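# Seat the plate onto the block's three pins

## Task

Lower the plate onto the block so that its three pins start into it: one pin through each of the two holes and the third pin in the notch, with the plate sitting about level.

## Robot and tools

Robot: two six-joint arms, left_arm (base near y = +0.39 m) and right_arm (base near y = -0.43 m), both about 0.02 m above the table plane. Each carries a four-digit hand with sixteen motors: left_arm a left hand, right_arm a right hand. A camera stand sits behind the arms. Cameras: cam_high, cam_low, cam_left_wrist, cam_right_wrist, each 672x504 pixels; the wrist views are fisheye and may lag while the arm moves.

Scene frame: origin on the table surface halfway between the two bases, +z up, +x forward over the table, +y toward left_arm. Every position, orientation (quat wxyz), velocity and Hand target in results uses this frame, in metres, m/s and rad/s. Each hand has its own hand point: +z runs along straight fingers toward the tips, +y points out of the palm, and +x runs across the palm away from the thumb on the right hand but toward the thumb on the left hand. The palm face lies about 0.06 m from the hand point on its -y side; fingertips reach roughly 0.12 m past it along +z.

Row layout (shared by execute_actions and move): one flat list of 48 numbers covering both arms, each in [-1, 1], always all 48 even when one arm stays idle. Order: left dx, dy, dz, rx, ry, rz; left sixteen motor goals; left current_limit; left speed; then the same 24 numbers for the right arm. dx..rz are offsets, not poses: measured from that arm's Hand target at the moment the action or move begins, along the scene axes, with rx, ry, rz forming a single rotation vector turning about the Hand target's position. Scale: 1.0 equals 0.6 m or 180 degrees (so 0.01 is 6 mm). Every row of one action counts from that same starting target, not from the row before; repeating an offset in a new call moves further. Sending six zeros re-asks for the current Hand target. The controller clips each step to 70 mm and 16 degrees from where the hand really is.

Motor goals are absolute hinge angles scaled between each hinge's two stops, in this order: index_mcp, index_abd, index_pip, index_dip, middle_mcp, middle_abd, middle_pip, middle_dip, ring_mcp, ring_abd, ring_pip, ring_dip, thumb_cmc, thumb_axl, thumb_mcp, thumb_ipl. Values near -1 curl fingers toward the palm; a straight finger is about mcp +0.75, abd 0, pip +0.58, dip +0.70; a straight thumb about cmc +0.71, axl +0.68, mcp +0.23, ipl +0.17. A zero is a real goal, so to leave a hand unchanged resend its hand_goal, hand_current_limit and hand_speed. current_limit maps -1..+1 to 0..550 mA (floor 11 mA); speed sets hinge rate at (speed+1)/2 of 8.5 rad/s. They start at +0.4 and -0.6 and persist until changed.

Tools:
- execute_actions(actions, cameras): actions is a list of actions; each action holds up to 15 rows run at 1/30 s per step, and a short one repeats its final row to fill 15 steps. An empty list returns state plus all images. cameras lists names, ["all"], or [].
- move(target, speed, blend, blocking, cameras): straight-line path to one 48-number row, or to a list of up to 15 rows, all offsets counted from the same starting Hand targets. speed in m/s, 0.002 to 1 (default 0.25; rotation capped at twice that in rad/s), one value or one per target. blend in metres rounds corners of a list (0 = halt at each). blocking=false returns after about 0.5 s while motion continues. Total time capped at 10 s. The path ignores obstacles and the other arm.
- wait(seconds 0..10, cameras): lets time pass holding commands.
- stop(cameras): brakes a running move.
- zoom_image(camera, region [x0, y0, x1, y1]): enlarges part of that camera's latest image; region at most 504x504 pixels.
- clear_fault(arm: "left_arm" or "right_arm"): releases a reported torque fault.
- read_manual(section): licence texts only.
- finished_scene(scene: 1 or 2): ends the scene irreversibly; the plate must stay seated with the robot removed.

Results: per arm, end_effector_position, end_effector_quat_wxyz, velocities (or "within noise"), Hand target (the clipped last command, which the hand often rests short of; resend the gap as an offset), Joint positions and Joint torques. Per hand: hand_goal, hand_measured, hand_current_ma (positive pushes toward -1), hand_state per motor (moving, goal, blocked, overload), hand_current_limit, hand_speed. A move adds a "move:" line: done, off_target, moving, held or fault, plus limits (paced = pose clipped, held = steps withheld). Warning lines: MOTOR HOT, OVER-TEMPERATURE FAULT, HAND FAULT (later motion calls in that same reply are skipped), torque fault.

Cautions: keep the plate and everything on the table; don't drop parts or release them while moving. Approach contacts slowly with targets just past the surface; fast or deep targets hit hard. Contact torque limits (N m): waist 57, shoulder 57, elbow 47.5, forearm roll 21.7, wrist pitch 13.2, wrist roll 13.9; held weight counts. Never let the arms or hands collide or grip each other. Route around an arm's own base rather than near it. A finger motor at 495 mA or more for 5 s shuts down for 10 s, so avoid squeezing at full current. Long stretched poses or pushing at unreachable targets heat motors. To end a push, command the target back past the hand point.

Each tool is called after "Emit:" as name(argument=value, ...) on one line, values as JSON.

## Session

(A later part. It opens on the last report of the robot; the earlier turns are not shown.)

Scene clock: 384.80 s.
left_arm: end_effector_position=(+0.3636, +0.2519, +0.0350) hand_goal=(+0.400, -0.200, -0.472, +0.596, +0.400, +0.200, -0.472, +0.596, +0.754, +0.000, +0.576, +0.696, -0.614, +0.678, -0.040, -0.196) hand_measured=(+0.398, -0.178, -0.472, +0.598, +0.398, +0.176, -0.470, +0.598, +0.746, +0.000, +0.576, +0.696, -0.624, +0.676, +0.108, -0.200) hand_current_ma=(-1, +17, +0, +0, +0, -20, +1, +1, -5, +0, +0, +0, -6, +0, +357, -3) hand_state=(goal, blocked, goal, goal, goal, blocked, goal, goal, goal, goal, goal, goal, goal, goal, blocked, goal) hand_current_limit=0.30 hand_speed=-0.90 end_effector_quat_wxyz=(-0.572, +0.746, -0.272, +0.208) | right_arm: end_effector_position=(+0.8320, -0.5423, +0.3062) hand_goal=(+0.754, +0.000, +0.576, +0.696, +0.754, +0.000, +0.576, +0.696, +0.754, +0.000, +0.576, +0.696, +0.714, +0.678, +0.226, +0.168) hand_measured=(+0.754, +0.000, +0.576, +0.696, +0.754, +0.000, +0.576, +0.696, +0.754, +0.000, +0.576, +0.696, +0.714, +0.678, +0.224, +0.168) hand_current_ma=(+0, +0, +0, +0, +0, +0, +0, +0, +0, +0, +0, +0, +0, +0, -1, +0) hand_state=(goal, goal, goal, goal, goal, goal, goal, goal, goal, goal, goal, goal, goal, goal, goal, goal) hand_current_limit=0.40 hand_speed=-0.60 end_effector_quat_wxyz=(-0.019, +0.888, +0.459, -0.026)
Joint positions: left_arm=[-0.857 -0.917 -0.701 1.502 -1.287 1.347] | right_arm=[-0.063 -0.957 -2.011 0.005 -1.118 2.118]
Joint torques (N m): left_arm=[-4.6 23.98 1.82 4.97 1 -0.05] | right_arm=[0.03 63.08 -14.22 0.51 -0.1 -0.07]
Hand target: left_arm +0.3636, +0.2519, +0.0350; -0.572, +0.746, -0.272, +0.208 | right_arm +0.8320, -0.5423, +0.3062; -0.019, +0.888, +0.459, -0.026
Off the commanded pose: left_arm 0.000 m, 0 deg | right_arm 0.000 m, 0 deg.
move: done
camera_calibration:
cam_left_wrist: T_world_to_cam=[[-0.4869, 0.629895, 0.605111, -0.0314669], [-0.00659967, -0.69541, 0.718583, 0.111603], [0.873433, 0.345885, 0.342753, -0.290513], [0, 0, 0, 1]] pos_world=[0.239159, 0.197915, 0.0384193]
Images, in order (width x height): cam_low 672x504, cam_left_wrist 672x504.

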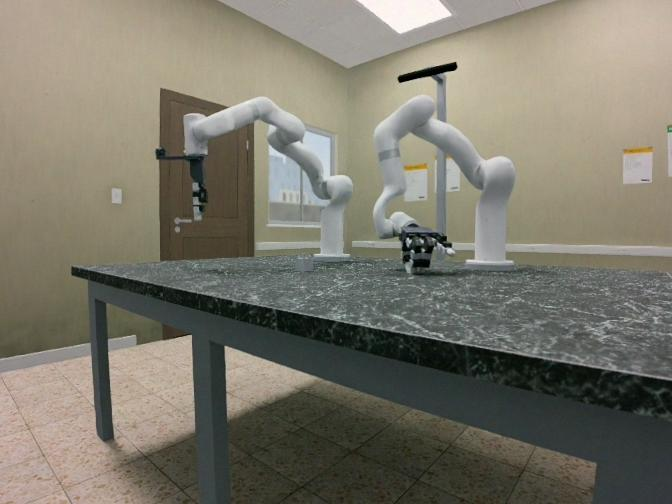

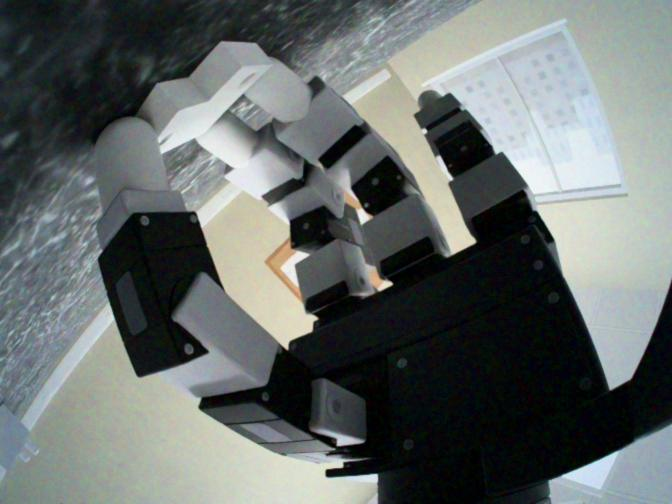

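Emit:
move(target=[0,0,0.05,0,0,0, 0.38,-0.2,-0.473,0.596, 0.38,0.2,-0.473,0.596, 0.754,0,0.576,0.696, -0.614,0.678,-0.04,-0.196, 0.4,-0.9, 0,0,0,0,0,0, 0.754,0,0.576,0.696,0.754,0,0.576,0.696,0.754,0,0.576,0.696,0.714,0.678,0.226,0.168,0.4,-0.6], speed=0.05, cameras=["cam_high","cam_low","cam_left_wrist"])

Emit:
zoom_image(camera="cam_low", region=[380, 220, 450, 290])

Emit:
zoom_image(camera="cam_left_wrist", region=[40, 0, 340, 240])

Scene clock: 393.50 s.
left_arm: end_effector_position=(+0.3636, +0.2520, +0.0650) hand_goal=(+0.380, -0.200, -0.472, +0.596, +0.380, +0.200, -0.472, +0.596, +0.754, +0.000, +0.576, +0.696, -0.614, +0.678, -0.040, -0.196) hand_measured=(+0.410, -0.178, -0.446, +0.606, +0.402, +0.176, -0.458, +0.602, +0.746, +0.000, +0.576, +0.696, -0.606, +0.680, +0.062, -0.176) hand_current_ma=(+40, +17, +26, +6, +23, -20, +10, +2, -5, +0, +0, +0, +4, +1, +374, +30) hand_state=(blocked, blocked, blocked, goal, blocked, blocked, goal, goal, goal, goal, goal, goal, goal, goal, blocked, blocked) hand_current_limit=0.40 hand_speed=-0.90 end_effector_quat_wxyz=(-0.572, +0.746, -0.272, +0.208) | right_arm: end_effector_position=(+0.8320, -0.5423, +0.3062) hand_goal=(+0.754, +0.000, +0.576, +0.696, +0.754, +0.000, +0.576, +0.696, +0.754, +0.000, +0.576, +0.696, +0.714, +0.678, +0.226, +0.168) hand_measured=(+0.754, +0.000, +0.576, +0.696, +0.754, +0.000, +0.576, +0.696, +0.754, +0.000, +0.576, +0.696, +0.714, +0.678, +0.224, +0.168) hand_current_ma=(+0, +0, +0, +0, +0, +0, +0, +0, +0, +0, +0, +0, +0, +0, -1, +0) hand_state=(goal, goal, goal, goal, goal, goal, goal, goal, goal, goal, goal, goal, goal, goal, goal, goal) hand_current_limit=0.40 hand_speed=-0.60 end_effector_quat_wxyz=(-0.019, +0.888, +0.459, -0.026)
Joint positions: left_arm=[-0.857 -0.828 -0.661 1.487 -1.291 1.399] | right_arm=[-0.063 -0.957 -2.011 0.005 -1.118 2.118]
Joint torques (N m): left_arm=[10.71 58.14 1.05 -5.92 -4.39 1.54] | right_arm=[2.74 63.52 -13.53 0.48 0.08 -0.13]
Hand target: left_arm +0.3636, +0.2519, +0.0650; -0.572, +0.746, -0.272, +0.208 | right_arm +0.8320, -0.5423, +0.3062; -0.019, +0.888, +0.459, -0.026
Off the commanded pose: left_arm 0.000 m, 0 deg | right_arm 0.000 m, 0 deg.
move: done
camera_calibration:
cam_left_wrist: T_world_to_cam=[[-0.4869, 0.629895, 0.605111, -0.0496228], [-0.00659967, -0.69541, 0.718583, 0.0901867], [0.873433, 0.345885, 0.342753, -0.300796], [0, 0, 0, 1]] pos_world=[0.239159, 0.198015, 0.0683193]
Images, in order (width x height): cam_high 672x504, cam_low 672x504, cam_left_wrist 672x504.

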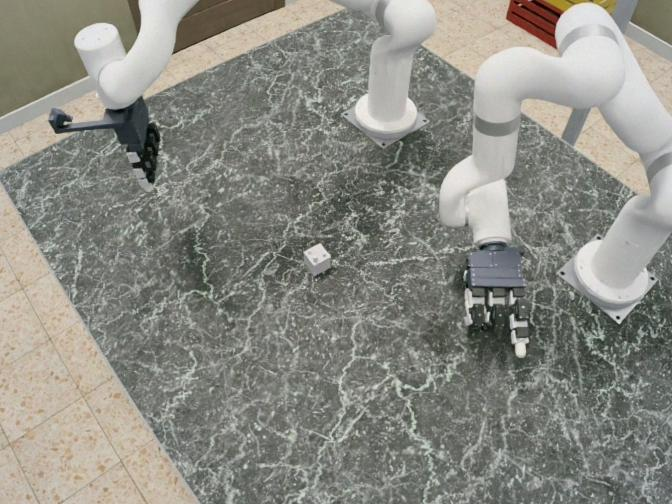

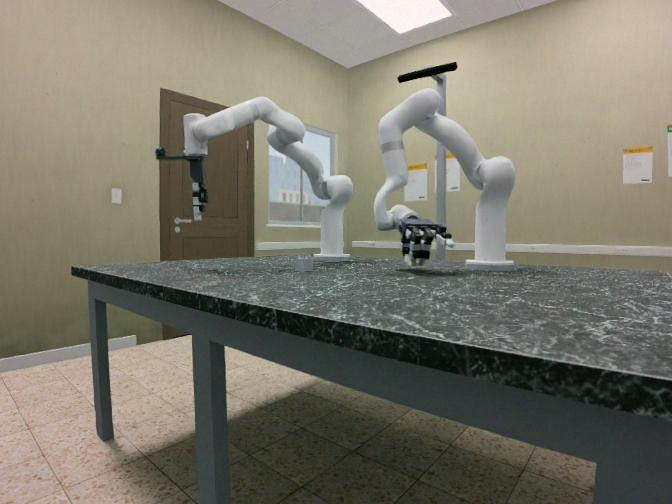

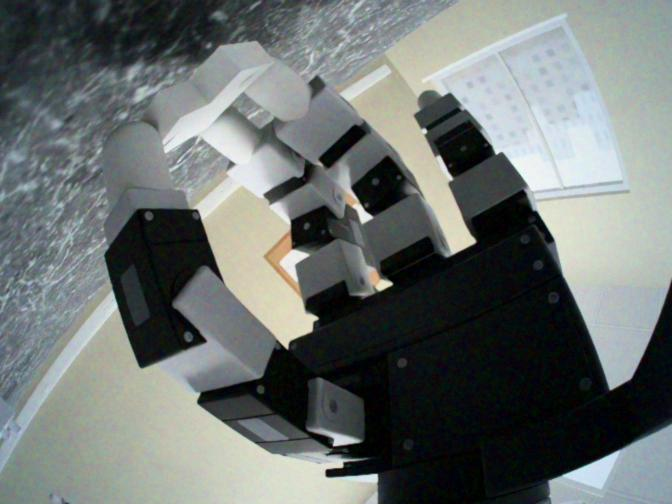

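Scaled by 7.200 from the camera's 672x504 image, which has a finer 960x720 frame.

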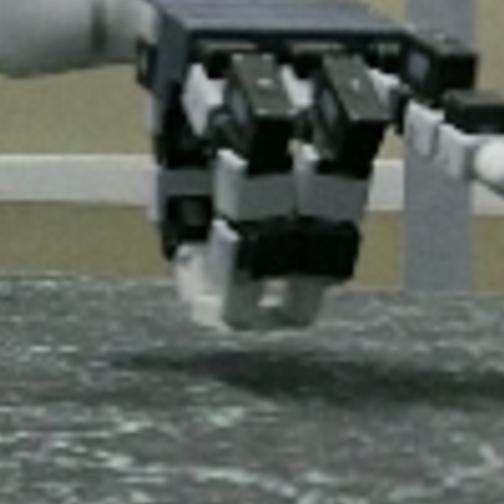

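Scaled by 1.680 from the camera's 672x504 image, which has a finer 960x720 frame.

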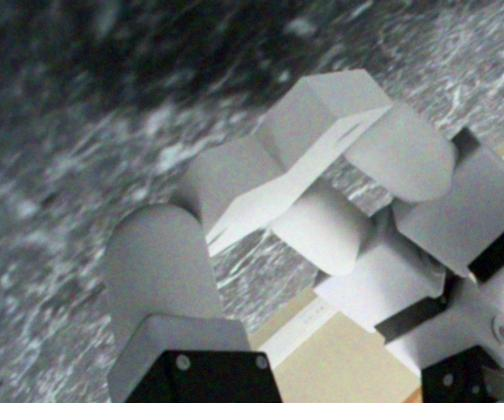

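Emit:
move(target=[0,0,0.16,0,0,0, 0.38,-0.2,-0.473,0.596, 0.38,0.2,-0.473,0.596, 0.754,0,0.576,0.696, -0.614,0.678,-0.04,-0.196, 0.4,-0.9, 0,0,0,0,0,0, 0.754,0,0.576,0.696,0.754,0,0.576,0.696,0.754,0,0.576,0.696,0.714,0.678,0.226,0.168,0.4,-0.6], speed=0.12)

Emit:
move(target=[0.344,-0.63,0,0,0,-0.794, 0.38,-0.2,-0.473,0.596, 0.38,0.2,-0.473,0.596, 0.754,0,0.576,0.696, -0.614,0.678,-0.04,-0.196, 0.4,-0.9, 0,0,0,0,0,0, 0.754,0,0.576,0.696,0.754,0,0.576,0.696,0.754,0,0.576,0.696,0.714,0.678,0.226,0.168,0.4,-0.6], speed=0.17, cameras=["all"])

Emit:
zoom_image(camera="cam_high", region=[260, 180, 400, 300])

Emit:
zoom_image(camera="cam_left_wrist", region=[0, 0, 340, 240])

Emit:
zoom_image(camera="cam_right_wrist", region=[20, 120, 160, 280])

Scene clock: 413.13 s.
left_arm: end_effector_position=(+0.3636, +0.2520, +0.1610) hand_goal=(+0.380, -0.200, -0.472, +0.596, +0.380, +0.200, -0.472, +0.596, +0.754, +0.000, +0.576, +0.696, -0.614, +0.678, -0.040, -0.196) hand_measured=(+0.410, -0.178, -0.446, +0.606, +0.402, +0.176, -0.458, +0.602, +0.746, +0.000, +0.576, +0.696, -0.606, +0.680, +0.062, -0.176) hand_current_ma=(+40, +17, +27, +6, +23, -20, +10, +2, -5, +0, +0, +0, +5, +1, +372, +30) hand_state=(blocked, blocked, blocked, goal, blocked, blocked, goal, goal, goal, goal, goal, goal, goal, goal, blocked, blocked) hand_current_limit=0.40 hand_speed=-0.90 end_effector_quat_wxyz=(-0.572, +0.746, -0.272, +0.208) | right_arm: end_effector_position=(+0.8320, -0.5423, +0.3062) hand_goal=(+0.754, +0.000, +0.576, +0.696, +0.754, +0.000, +0.576, +0.696, +0.754, +0.000, +0.576, +0.696, +0.714, +0.678, +0.226, +0.168) hand_measured=(+0.754, +0.000, +0.576, +0.696, +0.754, +0.000, +0.576, +0.696, +0.754, +0.000, +0.576, +0.696, +0.714, +0.678, +0.224, +0.168) hand_current_ma=(+0, +0, +0, +0, +0, +0, +0, +0, +0, +0, +0, +0, +0, +0, -1, +0) hand_state=(goal, goal, goal, goal, goal, goal, goal, goal, goal, goal, goal, goal, goal, goal, goal, goal) hand_current_limit=0.40 hand_speed=-0.60 end_effector_quat_wxyz=(-0.019, +0.888, +0.459, -0.026)
Joint positions: left_arm=[-0.857 -0.537 -0.573 1.432 -1.313 1.608] | right_arm=[-0.063 -0.957 -2.011 0.005 -1.118 2.118]
Joint torques (N m): left_arm=[-7.96 55.01 -1.98 -5.35 -4.46 1.52] | right_arm=[-0.12 64.23 -14.78 0.36 0.06 -0.14]
Hand target: left_arm +0.3636, +0.2519, +0.1610; -0.572, +0.746, -0.272, +0.208 | right_arm +0.8320, -0.5423, +0.3062; -0.019, +0.888, +0.459, -0.026
Off the commanded pose: left_arm 0.000 m, 0 deg | right_arm 0.000 m, 0 deg.
move: done

Scene clock: 420.97 s.
left_arm: end_effector_position=(+0.5699, -0.1261, +0.1610) hand_goal=(+0.380, -0.200, -0.472, +0.596, +0.380, +0.200, -0.472, +0.596, +0.754, +0.000, +0.576, +0.696, -0.614, +0.678, -0.040, -0.196) hand_measured=(+0.410, -0.178, -0.446, +0.606, +0.402, +0.176, -0.458, +0.602, +0.746, +0.000, +0.576, +0.696, -0.606, +0.680, +0.062, -0.176) hand_current_ma=(+40, +17, +27, +6, +23, -20, +10, +2, -5, +0, +0, +0, +5, +1, +371, +30) hand_state=(blocked, blocked, blocked, goal, blocked, blocked, goal, goal, goal, goal, goal, goal, goal, goal, blocked, blocked) hand_current_limit=0.40 hand_speed=-0.90 end_effector_quat_wxyz=(-0.016, +0.020, +0.793, -0.608) | right_arm: end_effector_position=(+0.8320, -0.5423, +0.3062) hand_goal=(+0.754, +0.000, +0.576, +0.696, +0.754, +0.000, +0.576, +0.696, +0.754, +0.000, +0.576, +0.696, +0.714, +0.678, +0.226, +0.168) hand_measured=(+0.754, +0.000, +0.576, +0.696, +0.754, +0.000, +0.576, +0.696, +0.754, +0.000, +0.576, +0.696, +0.714, +0.678, +0.224, +0.168) hand_current_ma=(+0, +0, +0, +0, +0, +0, +0, +0, +0, +0, +0, +0, +0, +0, -1, +0) hand_state=(goal, goal, goal, goal, goal, goal, goal, goal, goal, goal, goal, goal, goal, goal, goal, goal) hand_current_limit=0.40 hand_speed=-0.60 end_effector_quat_wxyz=(-0.019, +0.888, +0.459, -0.026)
Joint positions: left_arm=[-0.51 -1.077 -1.668 4.5 -1.116 0.972] | right_arm=[-0.063 -0.957 -2.011 0.005 -1.118 2.118]
Joint torques (N m): left_arm=[-8.09 43 -18.88 4.28 -4.07 -1.61] | right_arm=[-0.24 62.74 -13.49 0.7 0.27 -0.25]
Hand target: left_arm +0.5700, -0.1261, +0.1610; -0.016, +0.020, +0.793, -0.608 | right_arm +0.8320, -0.5423, +0.3062; -0.019, +0.888, +0.459, -0.026
Off the commanded pose: left_arm 0.000 m, 0 deg | right_arm 0.000 m, 0 deg.
move: done
camera_calibration:
cam_left_wrist: T_world_to_cam=[[0.768218, -0.208962, 0.605125, -0.590219], [-0.414026, 0.558781, 0.718572, 0.149885], [-0.488287, -0.802558, 0.342749, 0.248093], [0, 0, 0, 1]] pos_world=[0.636614, -0.00797796, 0.164419]

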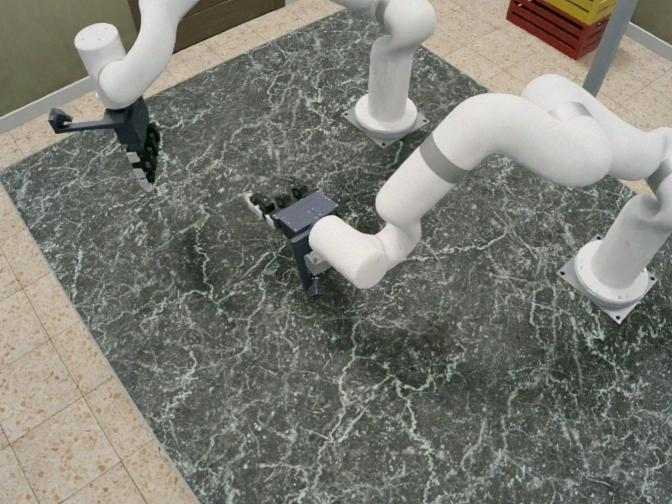

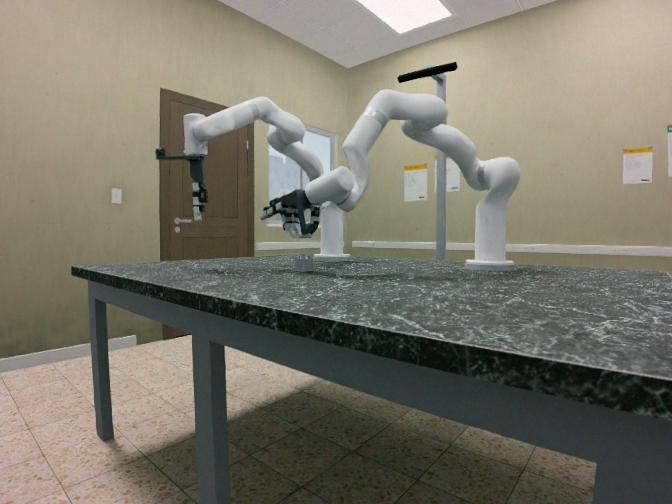

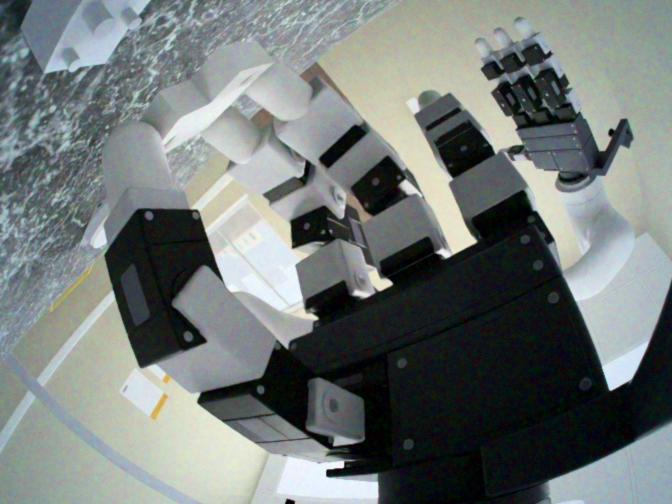

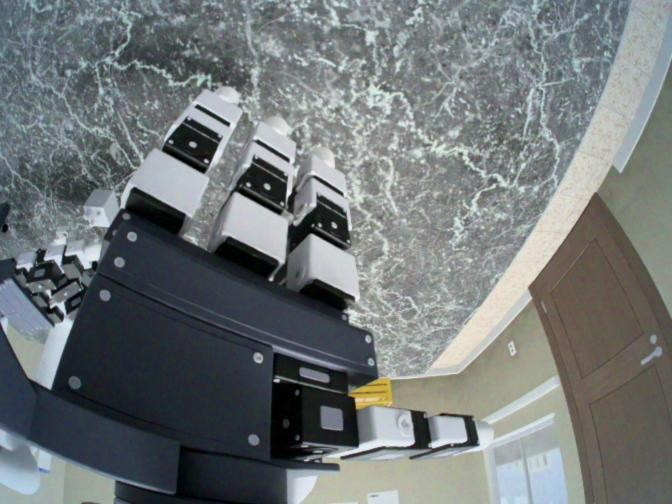

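Scaled by 3.600 from the camera's 672x504 image, which has a finer 960x720 frame.

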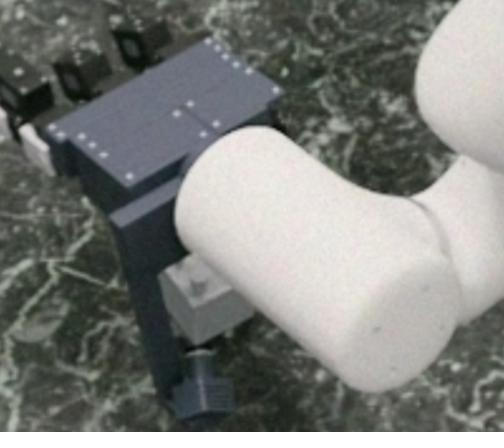

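Scaled by 1.482 from the camera's 672x504 image, which has a finer 960x720 frame.

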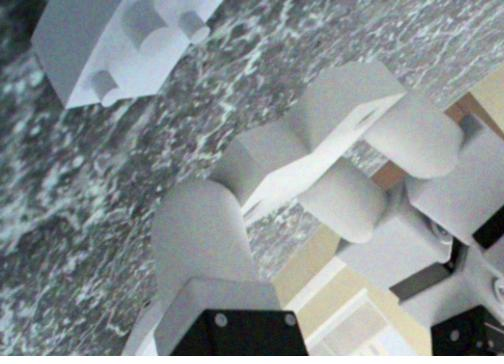

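Scaled by 3.150 from the camera's 672x504 image, which has a finer 960x720 frame.

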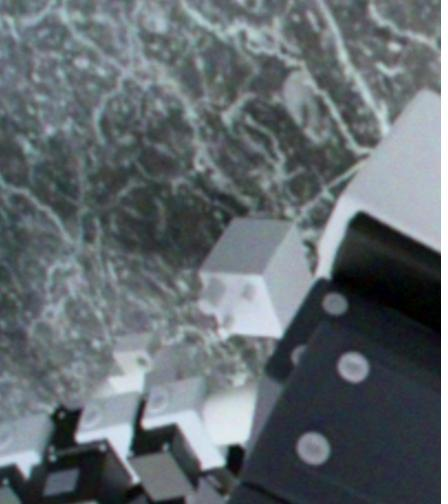

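Emit:
zoom_image(camera="cam_left_wrist", region=[0, 0, 160, 100])

Emit:
zoom_image(camera="cam_left_wrist", region=[120, 20, 320, 160])

Scaled by 3.150 from the camera's 672x504 image, which has a finer 960x720 frame.

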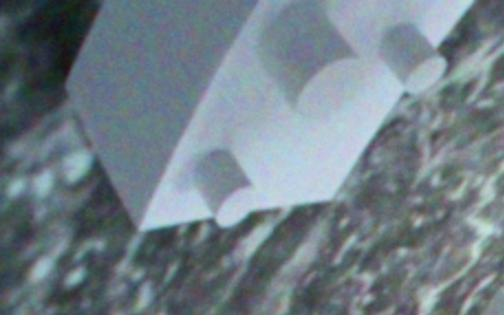

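Scaled by 2.520 from the camera's 672x504 image, which has a finer 960x720 frame.

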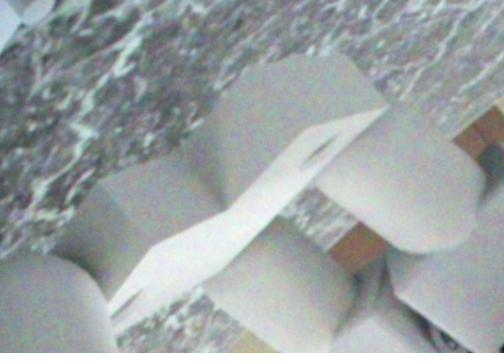

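Emit:
zoom_image(camera="cam_high", region=[230, 160, 350, 310])

Emit:
zoom_image(camera="cam_low", region=[250, 170, 370, 290])

Scaled by 3.360 from the camera's 672x504 image, which has a finer 960x720 frame.

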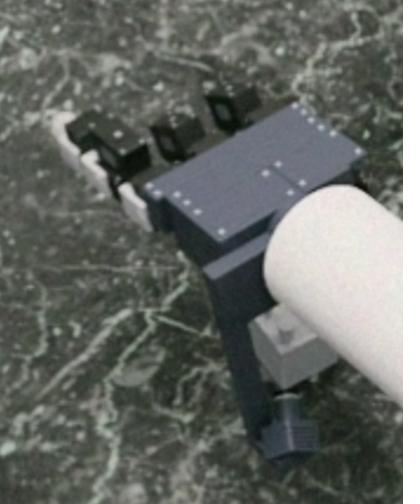

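Scaled by 4.200 from the camera's 672x504 image, which has a finer 960x720 frame.

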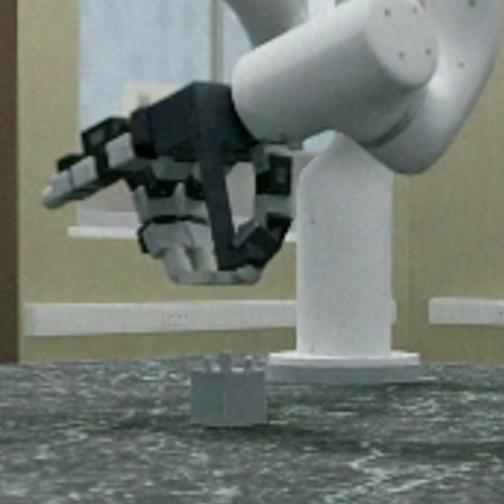

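Emit:
move(target=[[-0.0522,-0.0168,0,0,0,-0.0556, 0.38,-0.2,-0.473,0.596, 0.38,0.2,-0.473,0.596, 0.754,0,0.576,0.696, -0.614,0.678,-0.04,-0.196, 0.4,-0.9, 0,0,0,0,0,0, 0.754,0,0.576,0.696,0.754,0,0.576,0.696,0.754,0,0.576,0.696,0.714,0.678,0.226,0.168,0.4,-0.6],[-0.0522,-0.0168,-0.075,0,0,-0.0556, 0.38,-0.2,-0.473,0.596, 0.38,0.2,-0.473,0.596, 0.754,0,0.576,0.696, -0.614,0.678,-0.04,-0.196, 0.4,-0.9, 0,0,0,0,0,0, 0.754,0,0.576,0.696,0.754,0,0.576,0.696,0.754,0,0.576,0.696,0.714,0.678,0.226,0.168,0.4,-0.6]], speed=0.1, cameras=["all"])

Emit:
zoom_image(camera="cam_left_wrist", region=[60, 20, 320, 200])

Emit:
zoom_image(camera="cam_low", region=[260, 210, 350, 290])

Scene clock: 552.93 s.
left_arm: end_effector_position=(+0.5386, -0.1361, +0.1161) hand_goal=(+0.380, -0.200, -0.472, +0.596, +0.380, +0.200, -0.472, +0.596, +0.754, +0.000, +0.576, +0.696, -0.614, +0.678, -0.040, -0.196) hand_measured=(+0.410, -0.178, -0.446, +0.606, +0.402, +0.176, -0.458, +0.602, +0.746, +0.000, +0.576, +0.696, -0.606, +0.680, +0.062, -0.176) hand_current_ma=(+40, +17, +27, +7, +23, -20, +10, +2, -5, +0, +0, +0, +5, +1, +371, +30) hand_state=(blocked, blocked, blocked, goal, blocked, blocked, goal, goal, goal, goal, goal, goal, goal, goal, blocked, blocked) hand_current_limit=0.40 hand_speed=-0.90 end_effector_quat_wxyz=(-0.069, +0.090, +0.788, -0.605) | right_arm: end_effector_position=(+0.8320, -0.5423, +0.3062) hand_goal=(+0.754, +0.000, +0.576, +0.696, +0.754, +0.000, +0.576, +0.696, +0.754, +0.000, +0.576, +0.696, +0.714, +0.678, +0.226, +0.168) hand_measured=(+0.754, +0.000, +0.576, +0.696, +0.754, +0.000, +0.576, +0.696, +0.754, +0.000, +0.576, +0.696, +0.714, +0.678, +0.224, +0.168) hand_current_ma=(+0, +0, +0, +0, +0, +0, +0, +0, +0, +0, +0, +0, +0, +0, -1, +0) hand_state=(goal, goal, goal, goal, goal, goal, goal, goal, goal, goal, goal, goal, goal, goal, goal, goal) hand_current_limit=0.40 hand_speed=-0.60 end_effector_quat_wxyz=(-0.019, +0.888, +0.459, -0.026)
Joint positions: left_arm=[-0.532 -1.178 -1.742 4.622 -1.202 0.986] | right_arm=[-0.063 -0.957 -2.011 0.005 -1.118 2.118]
Joint torques (N m): left_arm=[-7.19 44.23 -18.74 -6.86 -4.11 1.6] | right_arm=[1.9 66.08 -13.73 0.26 0.38 -0.08]
Hand target: left_arm +0.5386, -0.1361, +0.1160; -0.069, +0.090, +0.788, -0.605 | right_arm +0.8320, -0.5423, +0.3062; -0.019, +0.888, +0.459, -0.026
Off the commanded pose: left_arm 0.000 m, 0 deg | right_arm 0.000 m, 0 deg.
move: done
camera_calibration:
cam_left_wrist: T_world_to_cam=[[0.720163, -0.339302, 0.605177, -0.532911], [-0.310618, 0.62228, 0.718529, 0.127872], [-0.620388, -0.705437, 0.34275, 0.324453], [0, 0, 0, 1]] pos_world=[0.62479, -0.0315091, 0.119419]

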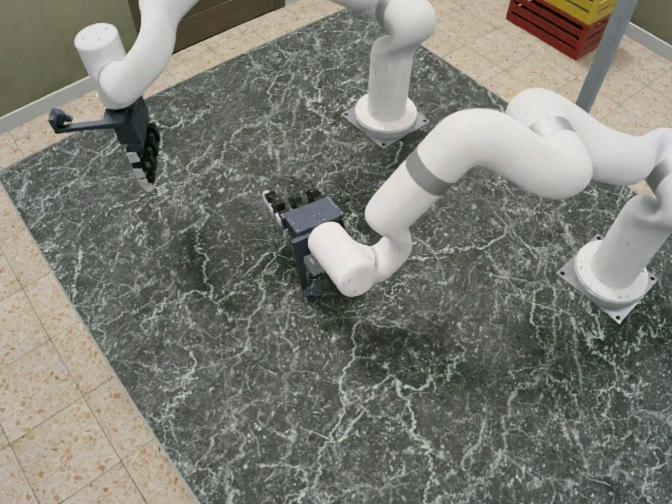

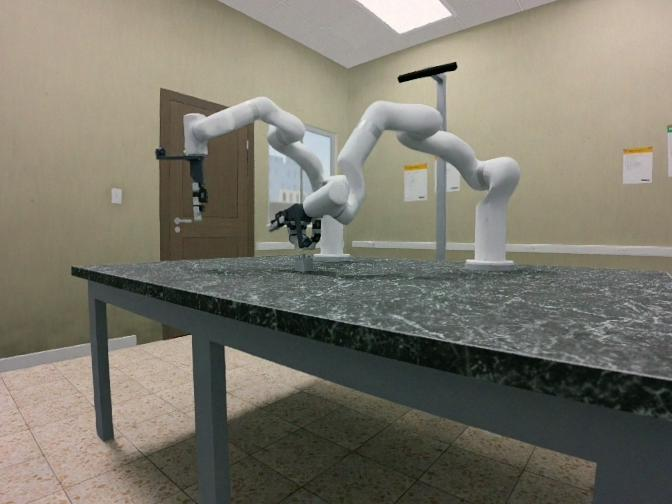

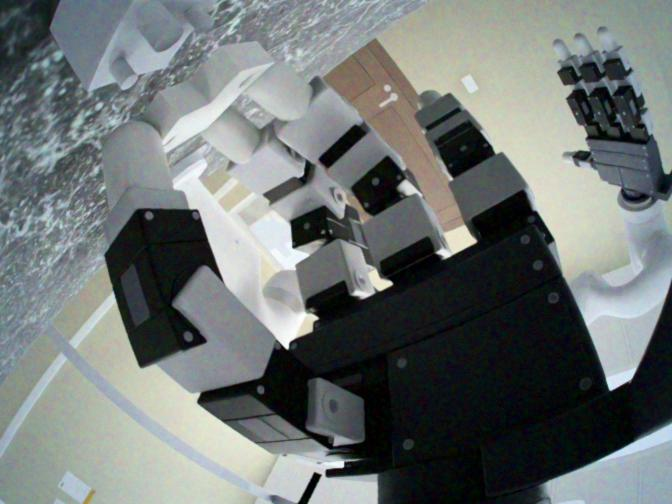

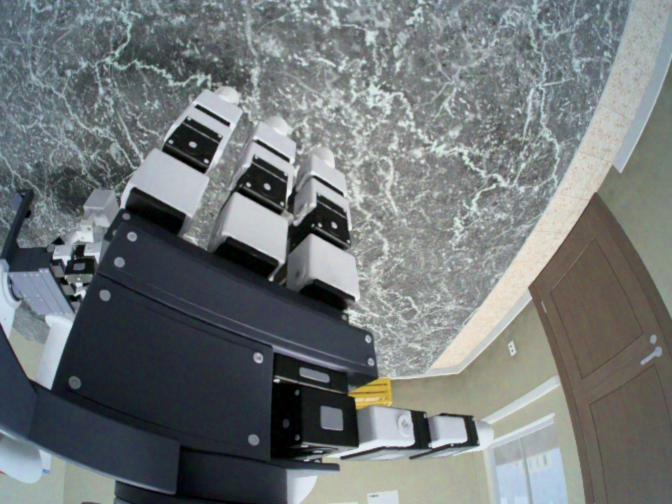

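Scaled by 1.938 from the camera's 672x504 image, which has a finer 960x720 frame.

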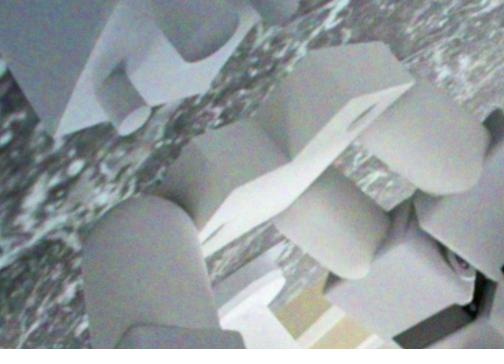

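Scaled by 5.600 from the camera's 672x504 image, which has a finer 960x720 frame.

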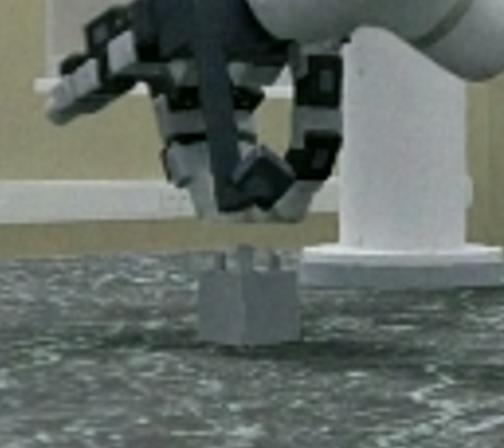

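Emit:
zoom_image(camera="cam_left_wrist", region=[40, 0, 220, 110])

Emit:
zoom_image(camera="cam_left_wrist", region=[130, 30, 290, 160])

Scaled by 2.800 from the camera's 672x504 image, which has a finer 960x720 frame.

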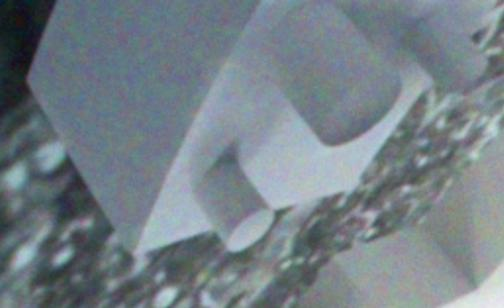

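Scaled by 3.150 from the camera's 672x504 image, which has a finer 960x720 frame.

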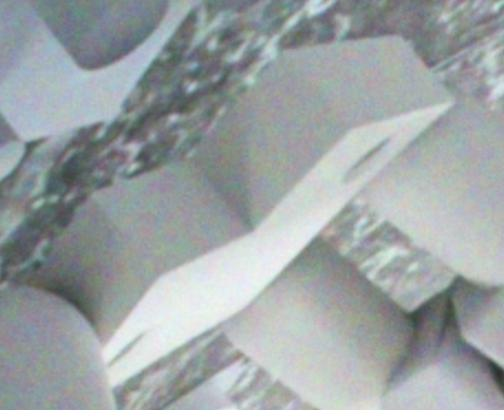

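Emit:
zoom_image(camera="cam_left_wrist", region=[110, 0, 230, 90])

Scaled by 4.200 from the camera's 672x504 image, which has a finer 960x720 frame.

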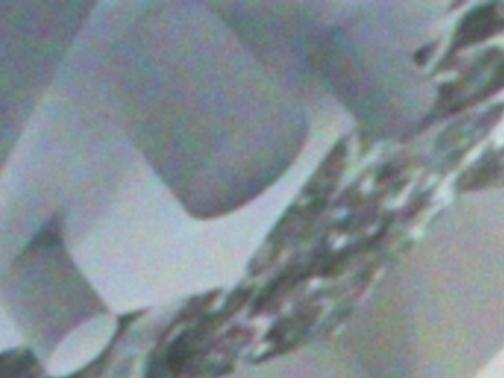

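Emit:
move(target=[0.0108,0.0062,-0.020,0,0,0, 0.38,-0.2,-0.473,0.596, 0.38,0.2,-0.473,0.596, 0.754,0,0.576,0.696, -0.614,0.678,-0.04,-0.196, 0.4,-0.9, 0,0,0,0,0,0, 0.754,0,0.576,0.696,0.754,0,0.576,0.696,0.754,0,0.576,0.696,0.714,0.678,0.226,0.168,0.4,-0.6], speed=0.05, cameras=["cam_high","cam_low","cam_left_wrist"])

Emit:
zoom_image(camera="cam_left_wrist", region=[80, 0, 290, 160])

Emit:
zoom_image(camera="cam_low", region=[280, 230, 340, 280])

Emit:
zoom_image(camera="cam_left_wrist", region=[80, 0, 200, 100])

Scene clock: 592.63 s.
left_arm: end_effector_position=(+0.5451, -0.1324, +0.1040) hand_goal=(+0.380, -0.200, -0.472, +0.596, +0.380, +0.200, -0.472, +0.596, +0.754, +0.000, +0.576, +0.696, -0.614, +0.678, -0.040, -0.196) hand_measured=(+0.412, -0.178, -0.446, +0.606, +0.402, +0.176, -0.458, +0.602, +0.746, +0.000, +0.576, +0.696, -0.606, +0.680, +0.062, -0.176) hand_current_ma=(+40, +17, +27, +7, +23, -20, +10, +2, -5, +0, +0, +0, +5, +1, +371, +30) hand_state=(blocked, blocked, blocked, goal, blocked, blocked, goal, goal, goal, goal, goal, goal, goal, goal, blocked, blocked) hand_current_limit=0.40 hand_speed=-0.90 end_effector_quat_wxyz=(-0.069, +0.090, +0.788, -0.605) | right_arm: end_effector_position=(+0.8320, -0.5423, +0.3062) hand_goal=(+0.754, +0.000, +0.576, +0.696, +0.754, +0.000, +0.576, +0.696, +0.754, +0.000, +0.576, +0.696, +0.714, +0.678, +0.226, +0.168) hand_measured=(+0.754, +0.000, +0.576, +0.696, +0.754, +0.000, +0.576, +0.696, +0.754, +0.000, +0.576, +0.696, +0.714, +0.678, +0.224, +0.168) hand_current_ma=(+0, +0, +0, +0, +0, +0, +0, +0, +0, +0, +0, +0, +0, +0, -1, +0) hand_state=(goal, goal, goal, goal, goal, goal, goal, goal, goal, goal, goal, goal, goal, goal, goal, goal) hand_current_limit=0.40 hand_speed=-0.60 end_effector_quat_wxyz=(-0.019, +0.888, +0.459, -0.026)
Joint positions: left_arm=[-0.523 -1.209 -1.772 4.628 -1.207 0.988] | right_arm=[-0.063 -0.957 -2.011 0.005 -1.118 2.118]
Joint torques (N m): left_arm=[11.68 44.39 -18.87 3.03 -4.09 1.3] | right_arm=[0.71 62.35 -13.31 0.62 0.3 -0.16]
Hand target: left_arm +0.5451, -0.1324, +0.1040; -0.069, +0.090, +0.788, -0.605 | right_arm +0.8320, -0.5423, +0.3062; -0.019, +0.888, +0.459, -0.026
Off the commanded pose: left_arm 0.000 m, 0 deg | right_arm 0.000 m, 0 deg.
move: done
camera_calibration:
cam_left_wrist: T_world_to_cam=[[0.720163, -0.339302, 0.605177, -0.529041], [-0.310618, 0.62228, 0.718529, 0.136149], [-0.620388, -0.705437, 0.34275, 0.335279], [0, 0, 0, 1]] pos_world=[0.63129, -0.0277091, 0.107419]
Images, in order (width x height): cam_high 672x504, cam_low 672x504, cam_left_wrist 672x504.

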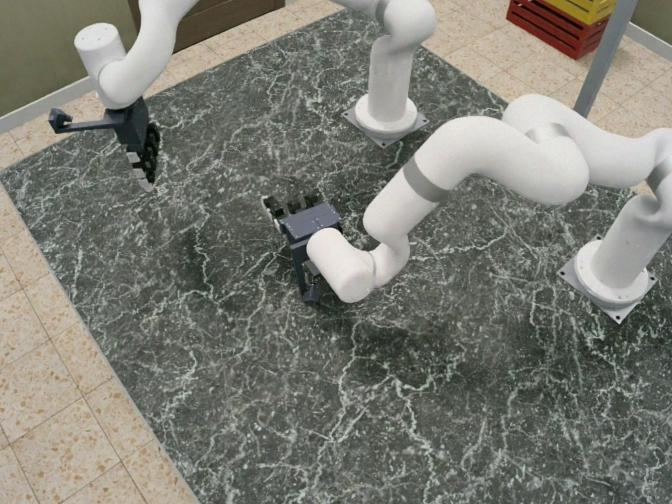

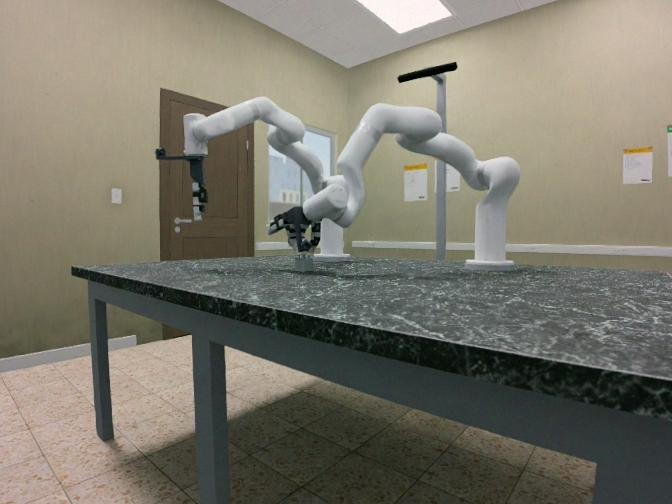

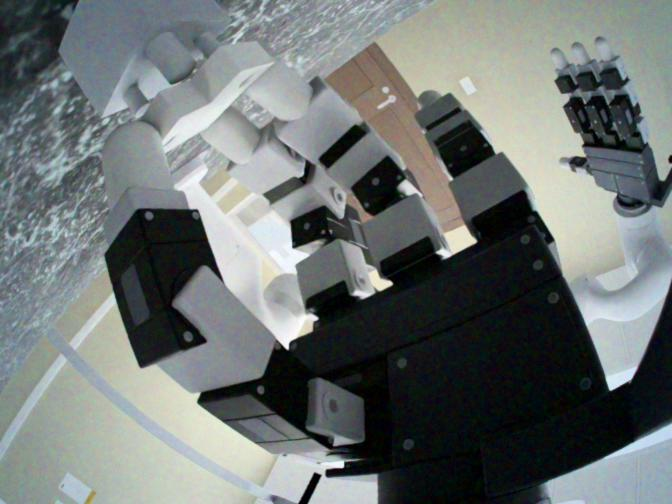

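Scaled by 2.400 from the camera's 672x504 image, which has a finer 960x720 frame.

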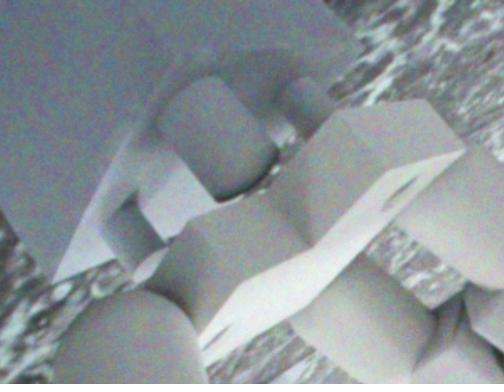

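Scaled by 8.400 from the camera's 672x504 image, which has a finer 960x720 frame.

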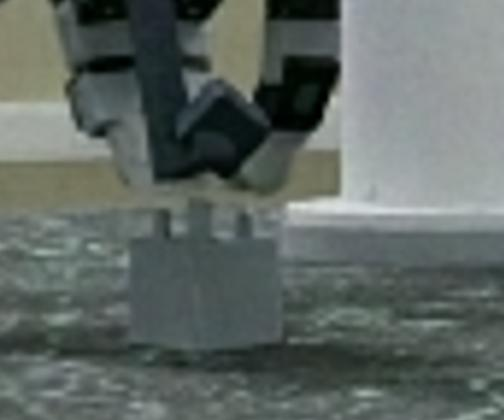

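Scaled by 4.200 from the camera's 672x504 image, which has a finer 960x720 frame.

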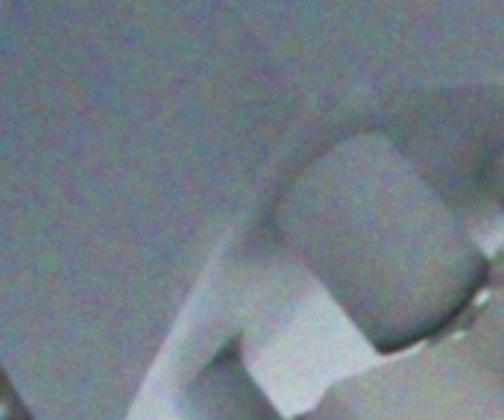

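Emit:
move(target=[0,0,0,0,0,0, 0.38,-0.2,-0.473,0.596, 0.38,0.2,-0.473,0.596, 0.98,0,0.576,0.696, -0.614,0.678,-0.04,-0.196, 0.4,-0.9, -0.0233,0.292,-0.221,0,0,-0.4367, 0.754,0,0.576,0.696,0.754,0,0.576,0.696,0.754,0,0.576,0.696,0.714,0.678,0.226,0.168,0.4,-0.6], speed=0.25, cameras=["all"])

Emit:
zoom_image(camera="cam_right_wrist", region=[400, 220, 560, 360])

Scene clock: 658.07 s.
left_arm: end_effector_position=(+0.5451, -0.1324, +0.1040) hand_goal=(+0.380, -0.200, -0.472, +0.596, +0.380, +0.200, -0.472, +0.596, +0.980, +0.000, +0.576, +0.696, -0.614, +0.678, -0.040, -0.196) hand_measured=(+0.412, -0.178, -0.446, +0.606, +0.402, +0.176, -0.458, +0.602, +0.958, +0.000, +0.576, +0.696, -0.606, +0.680, +0.062, -0.176) hand_current_ma=(+40, +17, +27, +7, +23, -20, +10, +2, -24, +0, +0, +0, +5, +1, +371, +30) hand_state=(blocked, blocked, blocked, goal, blocked, blocked, goal, goal, blocked, goal, goal, goal, goal, goal, blocked, blocked) hand_current_limit=0.40 hand_speed=-0.90 end_effector_quat_wxyz=(-0.069, +0.090, +0.788, -0.605) | right_arm: end_effector_position=(+0.8169, -0.3672, +0.1736) hand_goal=(+0.754, +0.000, +0.576, +0.696, +0.754, +0.000, +0.576, +0.696, +0.754, +0.000, +0.576, +0.696, +0.714, +0.678, +0.226, +0.168) hand_measured=(+0.754, +0.000, +0.576, +0.696, +0.754, +0.000, +0.576, +0.696, +0.754, +0.000, +0.576, +0.696, +0.714, +0.678, +0.224, +0.168) hand_current_ma=(+0, +0, +0, +0, +0, +0, +0, +0, +0, +0, +0, +0, +0, +0, -1, +0) hand_state=(goal, goal, goal, goal, goal, goal, goal, goal, goal, goal, goal, goal, goal, goal, goal, goal) hand_current_limit=0.40 hand_speed=-0.60 end_effector_quat_wxyz=(-0.038, +0.979, -0.202, +0.013)
Joint positions: left_arm=[-0.523 -1.209 -1.772 4.628 -1.207 0.988] | right_arm=[0.137 -1.535 -2.768 0.069 -1.185 3.657]
Joint torques (N m): left_arm=[11.74 45.53 -18.66 3.07 -3.58 -1.28] | right_arm=[19.19 56.09 -19.27 -3.6 3.82 0.96]
Hand target: left_arm +0.5451, -0.1324, +0.1040; -0.069, +0.090, +0.788, -0.605 | right_arm +0.8180, -0.3671, +0.1736; -0.031, +0.978, -0.208, -0.008
Off the commanded pose: left_arm 0.000 m, 0 deg | right_arm 0.001 m, 3 deg.
elbow stopped short (right arm): the move would have taken joint 3 (elbow) straighter than the controller allows.
move: off_target (right_arm)
camera_calibration:
cam_left_wrist: T_world_to_cam=[[0.72023, -0.339295, 0.605102, -0.529075], [-0.310589, 0.622233, 0.718582, 0.136123], [-0.620326, -0.705482, 0.34277, 0.335236], [0, 0, 0, 1]] pos_world=[0.631289, -0.0277091, 0.107419]
cam_right_wrist: T_world_to_cam=[[-0.958096, -0.286012, -0.015783, 0.705969], [-0.202891, 0.638694, 0.74223, 0.223261], [-0.202206, 0.71433, -0.66996, 0.674936], [0, 0, 0, 1]] pos_world=[0.85816, -0.422807, 0.297611]

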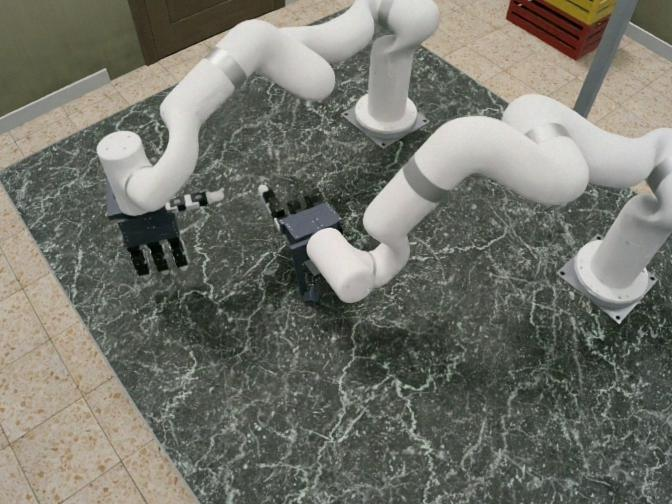

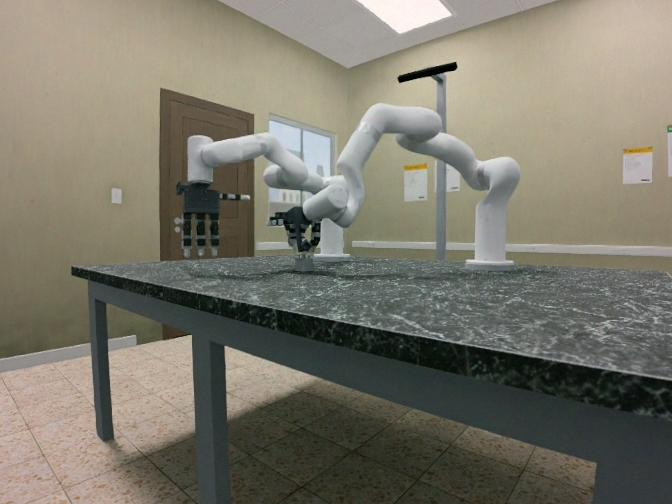

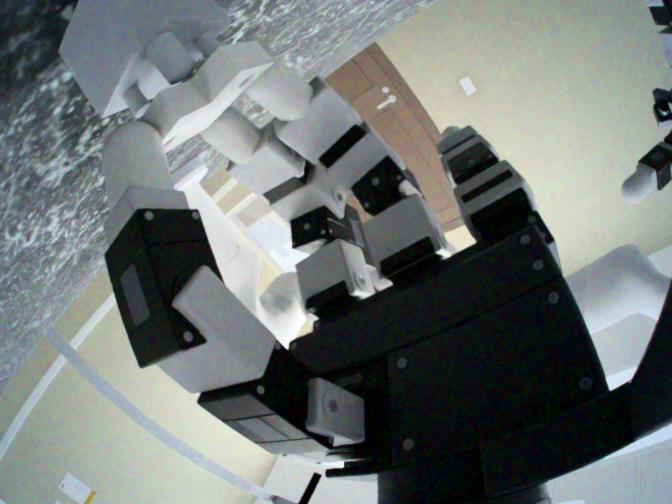

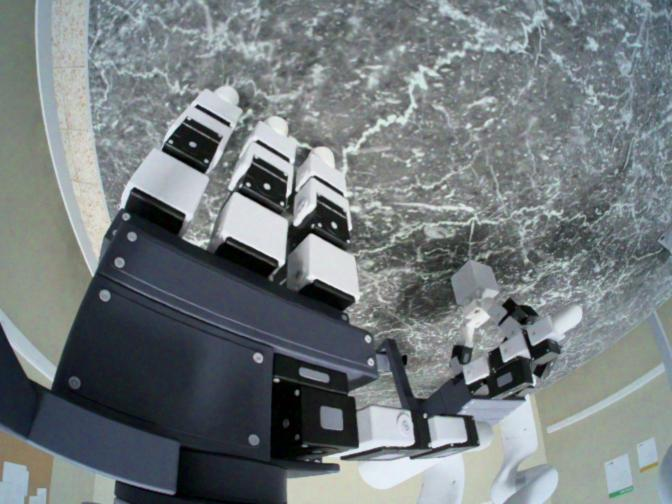

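Scaled by 3.150 from the camera's 672x504 image, which has a finer 960x720 frame.

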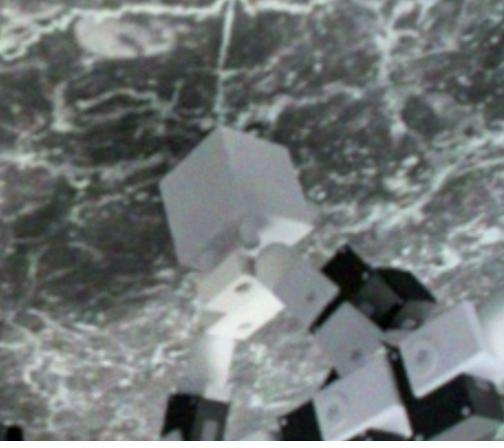

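Emit:
zoom_image(camera="cam_right_wrist", region=[445, 255, 515, 335])

Scaled by 6.300 from the camera's 672x504 image, which has a finer 960x720 frame.

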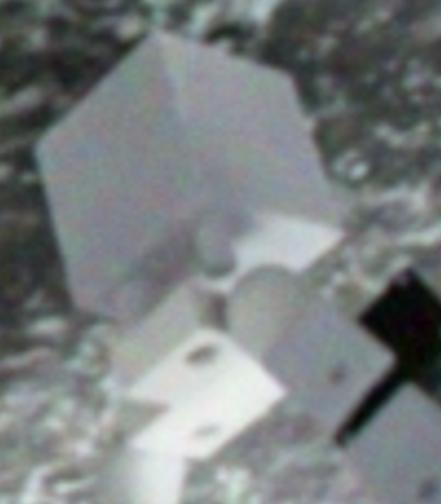

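Emit:
zoom_image(camera="cam_left_wrist", region=[95, 60, 165, 130])

Emit:
zoom_image(camera="cam_left_wrist", region=[150, 10, 240, 100])

Emit:
zoom_image(camera="cam_right_wrist", region=[460, 275, 500, 335])

Scaled by 7.200 from the camera's 672x504 image, which has a finer 960x720 frame.

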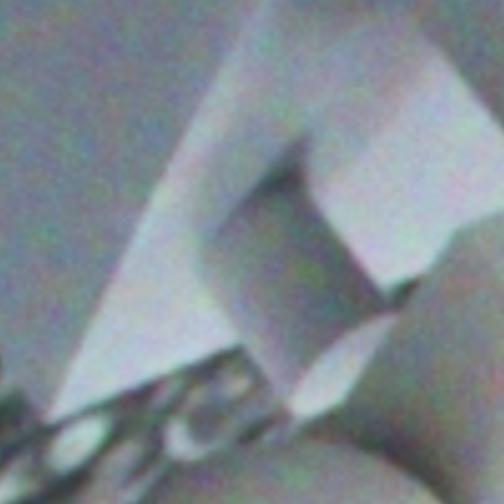

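Scaled by 5.600 from the camera's 672x504 image, which has a finer 960x720 frame.

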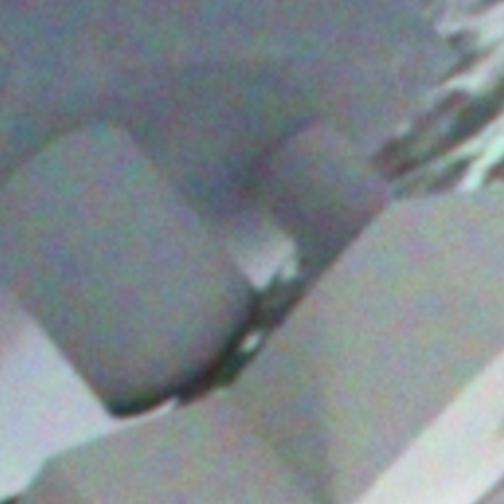

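Scaled by 8.400 from the camera's 672x504 image, which has a finer 960x720 frame.

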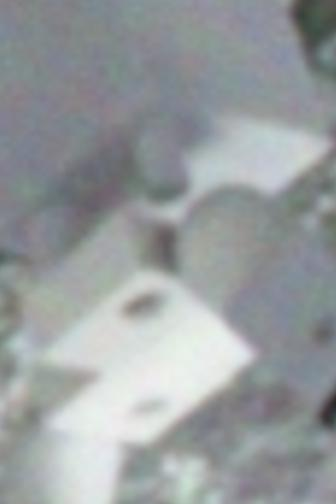

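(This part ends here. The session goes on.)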